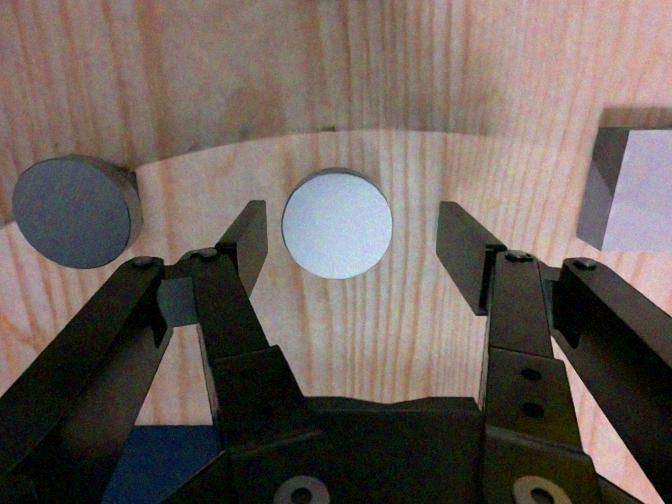

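>>> execute_actions:
  actions:
    - {"rows":[[0,0,0,0,0,0,-1,-0.3,-1,0,0,0,0,0,0,1,1,1]],"steps":75}

Scene clock: 477.67 s.
left_arm: end_effector_position=(+0.6733, +0.3108, +0.0336) position_measured=160 object_status=2 end_effector_quat_wxyz=(+0.000, +0.707, +0.707, +0.000) | right_arm: end_effector_position=(+0.7149, -0.6942, +0.1633) position_measured=3 object_status=3 end_effector_quat_wxyz=(-0.021, -0.286, +0.957, -0.033)
Joint positions: left_arm=[-0.524 -0.962 1.977 -2.586 -1.571 1.048] | right_arm=[-0.236 -1.258 2.128 -2.435 -1.648 -0.784]
Joint torques (N m): left_arm=[-14.83 -99.75 -35.18 -6.18 0.43 -2.91] | right_arm=[1.19 -68.29 -28.58 -5.95 1.49 1.53]
Wrist force (N): left_arm=[-0.3 -1.0 1.3] | right_arm=[-0.1 0.1 0.0]
Wrist torque (N m): left_arm=[-0.23 0.00 -0.26] | right_arm=[0.03 0.04 0.01]
Wrist force, peak (N): left_arm=[-0.1 -1.6 -1.4] | right_arm=[-0.1 0.3 0.6]
Joint targets: left_arm=[-0.524 -0.962 1.977 -2.586 -1.571 1.048] | right_arm=[-0.236 -1.258 2.128 -2.435 -1.648 -0.784]
gauge: message=measure_taken readings=2 no_1=46.982 no_2=13.600 no_3=0.000 no_4=0.000 no_5=0.000

>>> move:
  target:
    - [0,-0.0833,-0.0072,0.0627,0,0,-1,-0.3,-1,0,0,0,0,0,0,1,1,1]
    - [0.3203,-0.1458,-0.0497,0.1470,0,0.2138,-1,-0.3,-1,0,0,0,0,0,0,1,1,1]
    - [0.3541,-0.0264,-0.0524,0.0700,0,0.2363,-1,-0.3,-1,0,0,0,0,0,0,1,1,1]
    - [0.3817,0.1297,-0.2529,0.1666,0,0.2548,-1,-0.3,-1,0,0,0,0,0,0,1,1,1]
    - [0.3817,0.1560,-0.2498,0.1459,0,0.2548,-1,-0.3,-1,0,0,0,0,0,0,1,1,1]
  speed: [0.3,0.6,0.4,0.5,0.1]
  blend: [0.04,0.05,0.05,0.02,0]

>>> move:
  target: [0,0.0107,0.0007,-0.0079,0,0,-1,-0.3,-1,0,0,0,0,0,0,1,1,1]
  speed: 0.01
  stop_force: 5

>>> execute_actions:
  actions:
    - {"rows":[[0,0,0,0,0,0,0.2,-0.3,-1,0,0,0,0,0,0,1,1,1]],"steps":40}

Scene clock: 489.87 s.
left_arm: end_effector_position=(+0.9251, +0.7628, +0.0607) position_measured=160 object_status=2 end_effector_quat_wxyz=(+0.000, +0.707, +0.707, +0.000) end_effector_velocity=(+0.000, +0.000, +0.005) end_effector_angular_velocity=(+0.000, +0.000, +0.000) | right_arm: end_effector_position=(+0.7149, -0.6942, +0.1633) position_measured=3 object_status=3 end_effector_quat_wxyz=(-0.021, -0.286, +0.957, -0.033)
Joint positions: left_arm=[0.041 -0.73 1.422 -2.262 -1.571 1.614] | right_arm=[-0.236 -1.258 2.128 -2.435 -1.648 -0.784]
Joint velocities: left_arm=[0 -0.005 -0.002 0.007 0 0] | right_arm=[within noise]
Joint torques (N m): left_arm=[-20.64 -130.42 -45.88 -1.73 0.4 -2.93] | right_arm=[0.65 -68.79 -28.94 -6.05 1.62 1.41]
Wrist force (N): left_arm=[-0.2 -1.0 0.9] | right_arm=[-0.1 0.0 0.4]
Wrist torque (N m): left_arm=[-0.23 0.00 -0.23] | right_arm=[0.02 0.02 0.01]
Wrist force, peak (N): left_arm=[-6.7 -3.8 0.5] | right_arm=[-0.4 -0.1 0.7]
Joint targets: left_arm=[0.041 -0.731 1.422 -2.262 -1.571 1.614] | right_arm=[-0.236 -1.258 2.128 -2.435 -1.648 -0.784]
gauge: message=measure_taken readings=2 no_1=46.982 no_2=13.600 no_3=0.000 no_4=0.000 no_5=0.000
move: done

Scene clock: 491.47 s.
left_arm: end_effector_position=(+0.9253, +0.7628, +0.0578) position_measured=160 object_status=2 end_effector_quat_wxyz=(+0.000, +0.707, +0.707, +0.000) | right_arm: end_effector_position=(+0.7149, -0.6942, +0.1633) position_measured=3 object_status=3 end_effector_quat_wxyz=(-0.021, -0.286, +0.957, -0.033)
Joint positions: left_arm=[0.041 -0.727 1.422 -2.266 -1.571 1.614] | right_arm=[-0.236 -1.258 2.128 -2.435 -1.648 -0.784]
Joint torques (N m): left_arm=[-18.52 -125.86 -37.48 -2.08 0.63 -3.04] | right_arm=[0.72 -67.67 -28.86 -5.87 1.54 1.4]
Wrist force (N): left_arm=[0.0 -3.2 -6.5] | right_arm=[0.0 0.0 0.1]
Wrist torque (N m): left_arm=[-0.10 -0.02 -0.23] | right_arm=[0.01 0.01 0.01]
Wrist force, peak (N): left_arm=[-1.4 -10.3 -20.5] | right_arm=[-0.2 -0.5 0.5]
Joint targets: left_arm=[0.041 -0.727 1.422 -2.266 -1.571 1.614] | right_arm=[-0.236 -1.258 2.128 -2.435 -1.648 -0.784]
gauge: message=measure_taken readings=2 no_1=46.982 no_2=13.600 no_3=0.000 no_4=0.000 no_5=0.000
move: contact (left_arm); left_arm: the wrist 1 is farthest, 0.014 rad from its target

Scene clock: 493.00 s.
left_arm: end_effector_position=(+0.9253, +0.7628, +0.0578) position_measured=104 object_status=3 end_effector_quat_wxyz=(+0.000, +0.707, +0.707, +0.000) | right_arm: end_effector_position=(+0.7149, -0.6942, +0.1633) position_measured=3 object_status=3 end_effector_quat_wxyz=(-0.021, -0.286, +0.957, -0.033)
Joint positions: left_arm=[0.041 -0.727 1.422 -2.266 -1.571 1.614] | right_arm=[-0.236 -1.258 2.128 -2.435 -1.648 -0.784]
Joint torques (N m): left_arm=[-17.09 -125.47 -45.08 -4.55 0.6 -3.02] | right_arm=[0.76 -69.48 -28.45 -5.93 1.47 1.37]
Wrist force (N): left_arm=[0.2 -1.0 1.0] | right_arm=[-0.3 -0.1 0.3]
Wrist torque (N m): left_arm=[-0.23 -0.09 -0.23] | right_arm=[-0.02 0.07 0.01]
Wrist force, peak (N): left_arm=[-0.1 -3.2 -6.2] | right_arm=[-0.5 0.1 0.6]
Joint targets: left_arm=[0.041 -0.727 1.422 -2.266 -1.571 1.614] | right_arm=[-0.236 -1.258 2.128 -2.435 -1.648 -0.784]
gauge: message=measure_taken readings=2 no_1=46.982 no_2=13.600 no_3=0.000 no_4=0.000 no_5=0.000

>>> move:
  target:
    - [0,-0.0290,-0.0032,0.0230,0,0,0.2,-0.3,-1,0,0,0,0,0,0,1,1,1]
    - [-0.0282,-0.1851,0.1974,-0.0735,0,-0.0185,0.2,-0.3,-1,0,0,0,0,0,0,1,1,1]
    - [-0.0614,-0.3045,0.2003,0.0030,0,-0.0410,0.2,-0.3,-1,0,0,0,0,0,0,1,1,1]
  speed: [0.1,0.5,0.5]
  blend: [0.01,0.04,0]

>>> execute_actions:
  actions:
    - {"gauge":{"measure":true},"steps":450,"until":{"gauge":{"readings":[">=",3]}}}

Scene clock: 499.67 s.
left_arm: end_effector_position=(+0.7199, +0.6807, +0.2190) position_measured=104 object_status=3 end_effector_quat_wxyz=(+0.000, +0.707, +0.707, +0.000) | right_arm: end_effector_position=(+0.7149, -0.6942, +0.1633) position_measured=3 object_status=3 end_effector_quat_wxyz=(-0.021, -0.286, +0.957, -0.033)
Joint positions: left_arm=[-0.05 -1.178 1.867 -2.259 -1.571 1.523] | right_arm=[-0.236 -1.258 2.128 -2.435 -1.648 -0.784]
Joint torques (N m): left_arm=[13.16 -96.41 -37.33 -3.08 0.57 1.24] | right_arm=[0.01 -69.31 -28.07 -6.03 1.65 1.53]
Wrist force (N): left_arm=[0.0 -0.8 0.8] | right_arm=[-0.1 0.1 0.6]
Wrist torque (N m): left_arm=[-0.18 -0.06 -0.29] | right_arm=[0.03 0.02 0.01]
Wrist force, peak (N): left_arm=[0.5 -3.2 5.5] | right_arm=[-0.2 0.1 0.7]
Joint targets: left_arm=[-0.050 -1.178 1.867 -2.259 -1.571 1.523] | right_arm=[-0.236 -1.258 2.128 -2.435 -1.648 -0.784]
gauge: message=measure_taken readings=2 no_1=46.982 no_2=13.600 no_3=0.000 no_4=0.000 no_5=0.000
move: done

Scene clock: 511.90 s.
left_arm: end_effector_position=(+0.7199, +0.6808, +0.2192) position_measured=104 object_status=3 end_effector_quat_wxyz=(+0.000, +0.707, +0.707, +0.000) | right_arm: end_effector_position=(+0.7149, -0.6942, +0.1633) position_measured=3 object_status=3 end_effector_quat_wxyz=(-0.021, -0.286, +0.957, -0.033)
Joint positions: left_arm=[-0.05 -1.178 1.867 -2.259 -1.571 1.523] | right_arm=[-0.236 -1.258 2.128 -2.435 -1.648 -0.784]
Joint torques (N m): left_arm=[15.25 -97.54 -48.03 -2.05 0.32 1.73] | right_arm=[0.45 -67.12 -28.18 -6.02 1.68 1.48]
Wrist force (N): left_arm=[-0.3 -1.3 0.9] | right_arm=[-0.1 0.2 0.4]
Wrist torque (N m): left_arm=[-0.28 0.00 -0.29] | right_arm=[0.06 0.03 0.02]
Wrist force, peak (N): left_arm=[-0.2 -1.2 1.3] | right_arm=[0.0 -0.1 0.8]
Joint targets: left_arm=[-0.050 -1.178 1.867 -2.259 -1.571 1.523] | right_arm=[-0.236 -1.258 2.128 -2.435 -1.648 -0.784]
Tool commands: left_gripper/position=+0.2 left_gripper/force_limit=-0.3 left_gripper/speed=-1.0 right_gripper/position=+1.0 right_gripper/force_limit=+1.0 right_gripper/speed=+1.0
gauge: message=measure_taken readings=3 no_1=0.000 no_2=0.000 no_3=0.000 no_4=46.991 no_5=12.000

>>> move:
  target:
    - [0.0338,0.1194,-0.0027,-0.0770,0,0.0225,0.2,-0.3,-1,0,0,0,0,0,0,1,1,1]
    - [0.0614,0.2755,-0.2032,0.0196,0,0.0410,0.2,-0.3,-1,0,0,0,0,0,0,1,1,1]
    - [0.0614,0.3035,-0.2004,-0.0023,0,0.0410,0.2,-0.3,-1,0,0,0,0,0,0,1,1,1]
  speed: [0.5,0.5,0.1]
  blend: [0.04,0.01,0]

>>> execute_actions:
  actions:
    - {"rows":[[0,0,0,0,0,0,-1,-0.3,-0.7,0,0,0,0,0,0,1,1,1]],"steps":60}

>>> move:
  target:
    - [0,-0.0290,-0.0032,0.0230,0,0,-1,-0.3,-0.7,0,0,0,0,0,0,1,1,1]
    - [0.0047,-0.1703,0.1790,-0.0654,0,0.0030,-1,-0.3,-0.7,0,0,0,0,0,0,1,1,1]
    - [0.0047,-0.1221,0.1831,-0.1016,0,0.0030,-1,-0.3,-0.7,0,0,0,0,0,0,1,1,1]
  speed: [0.1,0.5,0.15]
  blend: [0.01,0.02,0]

>>> move:
  target: [0,0.0140,0.0005,-0.0099,0,0,-1,-0.3,-0.7,0,0,0,0,0,0,1,1,1]
  speed: 0.012
  stop_force: 5

>>> execute_actions:
  actions:
    - {"rows":[[0,0,0,0,0,0,0.2,-0.3,-1,0,0,0,0,0,0,1,1,1]],"steps":40}

Scene clock: 535.10 s.
left_arm: end_effector_position=(+0.9253, +0.7628, +0.0588) position_measured=104 object_status=3 end_effector_quat_wxyz=(+0.000, +0.707, +0.707, +0.000) end_effector_velocity=(-0.001, -0.001, +0.004) end_effector_angular_velocity=(+0.001, +0.002, -0.002) | right_arm: end_effector_position=(+0.7149, -0.6942, +0.1633) position_measured=3 object_status=3 end_effector_quat_wxyz=(-0.021, -0.286, +0.957, -0.033)
Joint positions: left_arm=[0.041 -0.728 1.422 -2.265 -1.571 1.614] | right_arm=[-0.236 -1.258 2.128 -2.435 -1.648 -0.784]
Joint velocities: left_arm=[-0.002 -0.005 0 0.007 0.001 0] | right_arm=[within noise]
Joint torques (N m): left_arm=[-20.9 -132 -44.93 -1.36 0.35 -2.95] | right_arm=[0.14 -69.63 -27.83 -5.9 1.69 1.37]
Wrist force (N): left_arm=[-0.1 -1.1 0.5] | right_arm=[-0.1 0.2 0.6]
Wrist torque (N m): left_arm=[-0.24 -0.01 -0.23] | right_arm=[0.05 0.03 0.01]
Wrist force, peak (N): left_arm=[0.7 -4.1 5.6] | right_arm=[-0.1 -0.1 0.8]
Joint targets: left_arm=[0.041 -0.728 1.422 -2.264 -1.571 1.614] | right_arm=[-0.236 -1.258 2.128 -2.435 -1.648 -0.784]
gauge: message=measure_taken readings=3 no_1=0.000 no_2=0.000 no_3=0.000 no_4=46.991 no_5=12.000
move: done

Scene clock: 537.30 s.
left_arm: end_effector_position=(+0.9254, +0.7628, +0.0593) position_measured=161 object_status=2 end_effector_quat_wxyz=(+0.000, +0.707, +0.707, +0.000) | right_arm: end_effector_position=(+0.7149, -0.6942, +0.1633) position_measured=3 object_status=3 end_effector_quat_wxyz=(-0.021, -0.286, +0.957, -0.033)
Joint positions: left_arm=[0.041 -0.728 1.422 -2.264 -1.571 1.614] | right_arm=[-0.236 -1.258 2.128 -2.435 -1.648 -0.784]
Joint torques (N m): left_arm=[-18.02 -106.66 -39.06 -5.9 0.42 -2.68] | right_arm=[-1.01 -67.95 -28.2 -5.87 1.75 1.33]
Wrist force (N): left_arm=[-0.1 -0.9 0.5] | right_arm=[-0.1 -0.2 0.6]
Wrist torque (N m): left_arm=[-0.22 0.01 -0.23] | right_arm=[-0.05 0.02 0.01]
Wrist force, peak (N): left_arm=[0.0 -2.2 -2.1] | right_arm=[-0.1 0.1 0.7]
Joint targets: left_arm=[0.041 -0.728 1.422 -2.264 -1.571 1.614] | right_arm=[-0.236 -1.258 2.128 -2.435 -1.648 -0.784]
gauge: message=measure_taken readings=3 no_1=0.000 no_2=0.000 no_3=0.000 no_4=46.991 no_5=12.000

Scene clock: 539.50 s.
left_arm: end_effector_position=(+0.7500, +0.7611, +0.0454) position_measured=161 object_status=2 end_effector_quat_wxyz=(+0.000, +0.707, +0.707, +0.000) | right_arm: end_effector_position=(+0.7149, -0.6942, +0.1633) position_measured=3 object_status=3 end_effector_quat_wxyz=(-0.021, -0.286, +0.957, -0.033)
Joint positions: left_arm=[0.048 -0.909 1.829 -2.49 -1.571 1.621] | right_arm=[-0.236 -1.258 2.128 -2.435 -1.648 -0.784]
Joint torques (N m): left_arm=[-21.15 -108.46 -39.74 -1.83 0.48 -1.76] | right_arm=[1.34 -68.8 -28.1 -5.94 1.66 1.62]
Wrist force (N): left_arm=[0.0 -1.1 1.4] | right_arm=[-0.2 0.3 0.1]
Wrist torque (N m): left_arm=[-0.24 -0.04 -0.29] | right_arm=[0.07 0.05 0.01]
Wrist force, peak (N): left_arm=[-0.4 -5.1 0.8] | right_arm=[-0.3 0.2 0.7]
Joint targets: left_arm=[0.048 -0.909 1.829 -2.490 -1.571 1.621] | right_arm=[-0.236 -1.258 2.128 -2.435 -1.648 -0.784]
gauge: message=measure_taken readings=3 no_1=0.000 no_2=0.000 no_3=0.000 no_4=46.991 no_5=12.000
move: done

Scene clock: 542.10 s.
left_arm: end_effector_position=(+0.7502, +0.7610, +0.0337) position_measured=161 object_status=2 end_effector_quat_wxyz=(+0.000, +0.707, +0.707, +0.000) | right_arm: end_effector_position=(+0.7149, -0.6942, +0.1633) position_measured=3 object_status=3 end_effector_quat_wxyz=(-0.021, -0.286, +0.957, -0.033)
Joint positions: left_arm=[0.048 -0.893 1.83 -2.507 -1.571 1.621] | right_arm=[-0.236 -1.258 2.128 -2.435 -1.648 -0.784]
Joint torques (N m): left_arm=[-18.91 -108.73 -26.96 -1.33 0.4 -2.08] | right_arm=[1.38 -68.27 -27.7 -6.07 1.72 1.36]
Wrist force (N): left_arm=[1.3 -0.9 -3.0] | right_arm=[0.0 0.0 0.2]
Wrist torque (N m): left_arm=[-0.09 -0.06 -0.28] | right_arm=[0.00 0.00 0.01]
Wrist force, peak (N): left_arm=[-1.1 -9.3 -24.5] | right_arm=[-0.3 0.0 0.8]
Joint targets: left_arm=[0.048 -0.893 1.830 -2.507 -1.571 1.621] | right_arm=[-0.236 -1.258 2.128 -2.435 -1.648 -0.784]
gauge: message=measure_taken readings=3 no_1=0.000 no_2=0.000 no_3=0.000 no_4=46.991 no_5=12.000
move: contact (left_arm)

Scene clock: 543.63 s.
left_arm: end_effector_position=(+0.7502, +0.7610, +0.0337) position_measured=104 object_status=3 end_effector_quat_wxyz=(+0.000, +0.707, +0.707, +0.000) | right_arm: end_effector_position=(+0.7149, -0.6942, +0.1633) position_measured=3 object_status=3 end_effector_quat_wxyz=(-0.021, -0.286, +0.957, -0.033)
Joint positions: left_arm=[0.048 -0.893 1.83 -2.507 -1.571 1.621] | right_arm=[-0.236 -1.258 2.128 -2.435 -1.648 -0.784]
Joint torques (N m): left_arm=[-15.66 -109.34 -32.37 -5.61 0.32 -2.17] | right_arm=[0.48 -69.73 -28.02 -5.99 1.65 1.34]
Wrist force (N): left_arm=[-0.1 -0.8 1.0] | right_arm=[0.0 0.0 0.6]
Wrist torque (N m): left_arm=[-0.19 -0.02 -0.29] | right_arm=[0.00 0.00 0.01]
Wrist force, peak (N): left_arm=[0.9 -1.1 -2.8] | right_arm=[-0.3 0.3 0.5]
Joint targets: left_arm=[0.048 -0.893 1.830 -2.507 -1.571 1.621] | right_arm=[-0.236 -1.258 2.128 -2.435 -1.648 -0.784]
gauge: message=measure_taken readings=3 no_1=0.000 no_2=0.000 no_3=0.000 no_4=46.991 no_5=12.000

>>> move:
  target:
    - [0,-0.0582,-0.0046,0.0430,0,0,0.2,-0.3,-1,0,0,0,0,0,0,1,1,1]
    - [-0.3317,-0.2935,0.2253,-0.0301,0,-0.2212,0.645,0,-0.5,0,0,0,0,0,0,1,1,1]
  speed: [0.15,0.5]
  blend: [0.02,0]
  cameras: ["cam_left_wrist"]

Scene clock: 557.30 s.
left_arm: end_effector_position=(+0.5119, +0.4566, +0.1299) position_measured=47 object_status=0 end_effector_quat_wxyz=(+0.000, +0.707, +0.707, +0.000) | right_arm: end_effector_position=(+0.7149, -0.6942, +0.1633) position_measured=3 object_status=3 end_effector_quat_wxyz=(-0.021, -0.286, +0.957, -0.033)
Joint positions: left_arm=[-0.443 -1.328 2.33 -2.574 -1.571 1.13] | right_arm=[-0.236 -1.258 2.128 -2.435 -1.648 -0.784]
Joint torques (N m): left_arm=[-21.74 -65.06 -20.44 -1.87 0.09 -2.84] | right_arm=[0.15 -68.62 -27.56 -5.92 1.65 1.27]
Wrist force (N): left_arm=[0.1 -0.5 0.9] | right_arm=[0.1 0.0 0.5]
Wrist torque (N m): left_arm=[-0.09 -0.08 -0.25] | right_arm=[0.02 -0.01 0.01]
Wrist force, peak (N): left_arm=[6.5 1.6 0.3] | right_arm=[-0.5 0.1 0.6]
Joint targets: left_arm=[-0.443 -1.328 2.330 -2.574 -1.571 1.130] | right_arm=[-0.236 -1.258 2.128 -2.435 -1.648 -0.784]
gauge: message=measure_taken readings=3 no_1=0.000 no_2=0.000 no_3=0.000 no_4=46.991 no_5=12.000
move: done
camera_calibration:
cam_left_wrist: T_world_to_cam=[[0.999984, 0.00146541, 0.00549753, -0.503837], [-0.000498415, -0.939983, 0.34122, 0.382725], [0.00566762, -0.341217, -0.939968, 0.454657], [0, 0, 0, 1]] pos_world=[0.501442, 0.51563, 0.299539]
Images, in order (width x height): cam_left_wrist 672x504.

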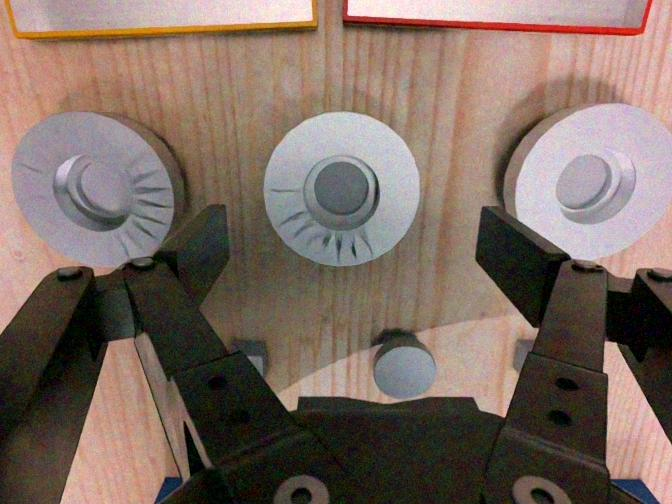

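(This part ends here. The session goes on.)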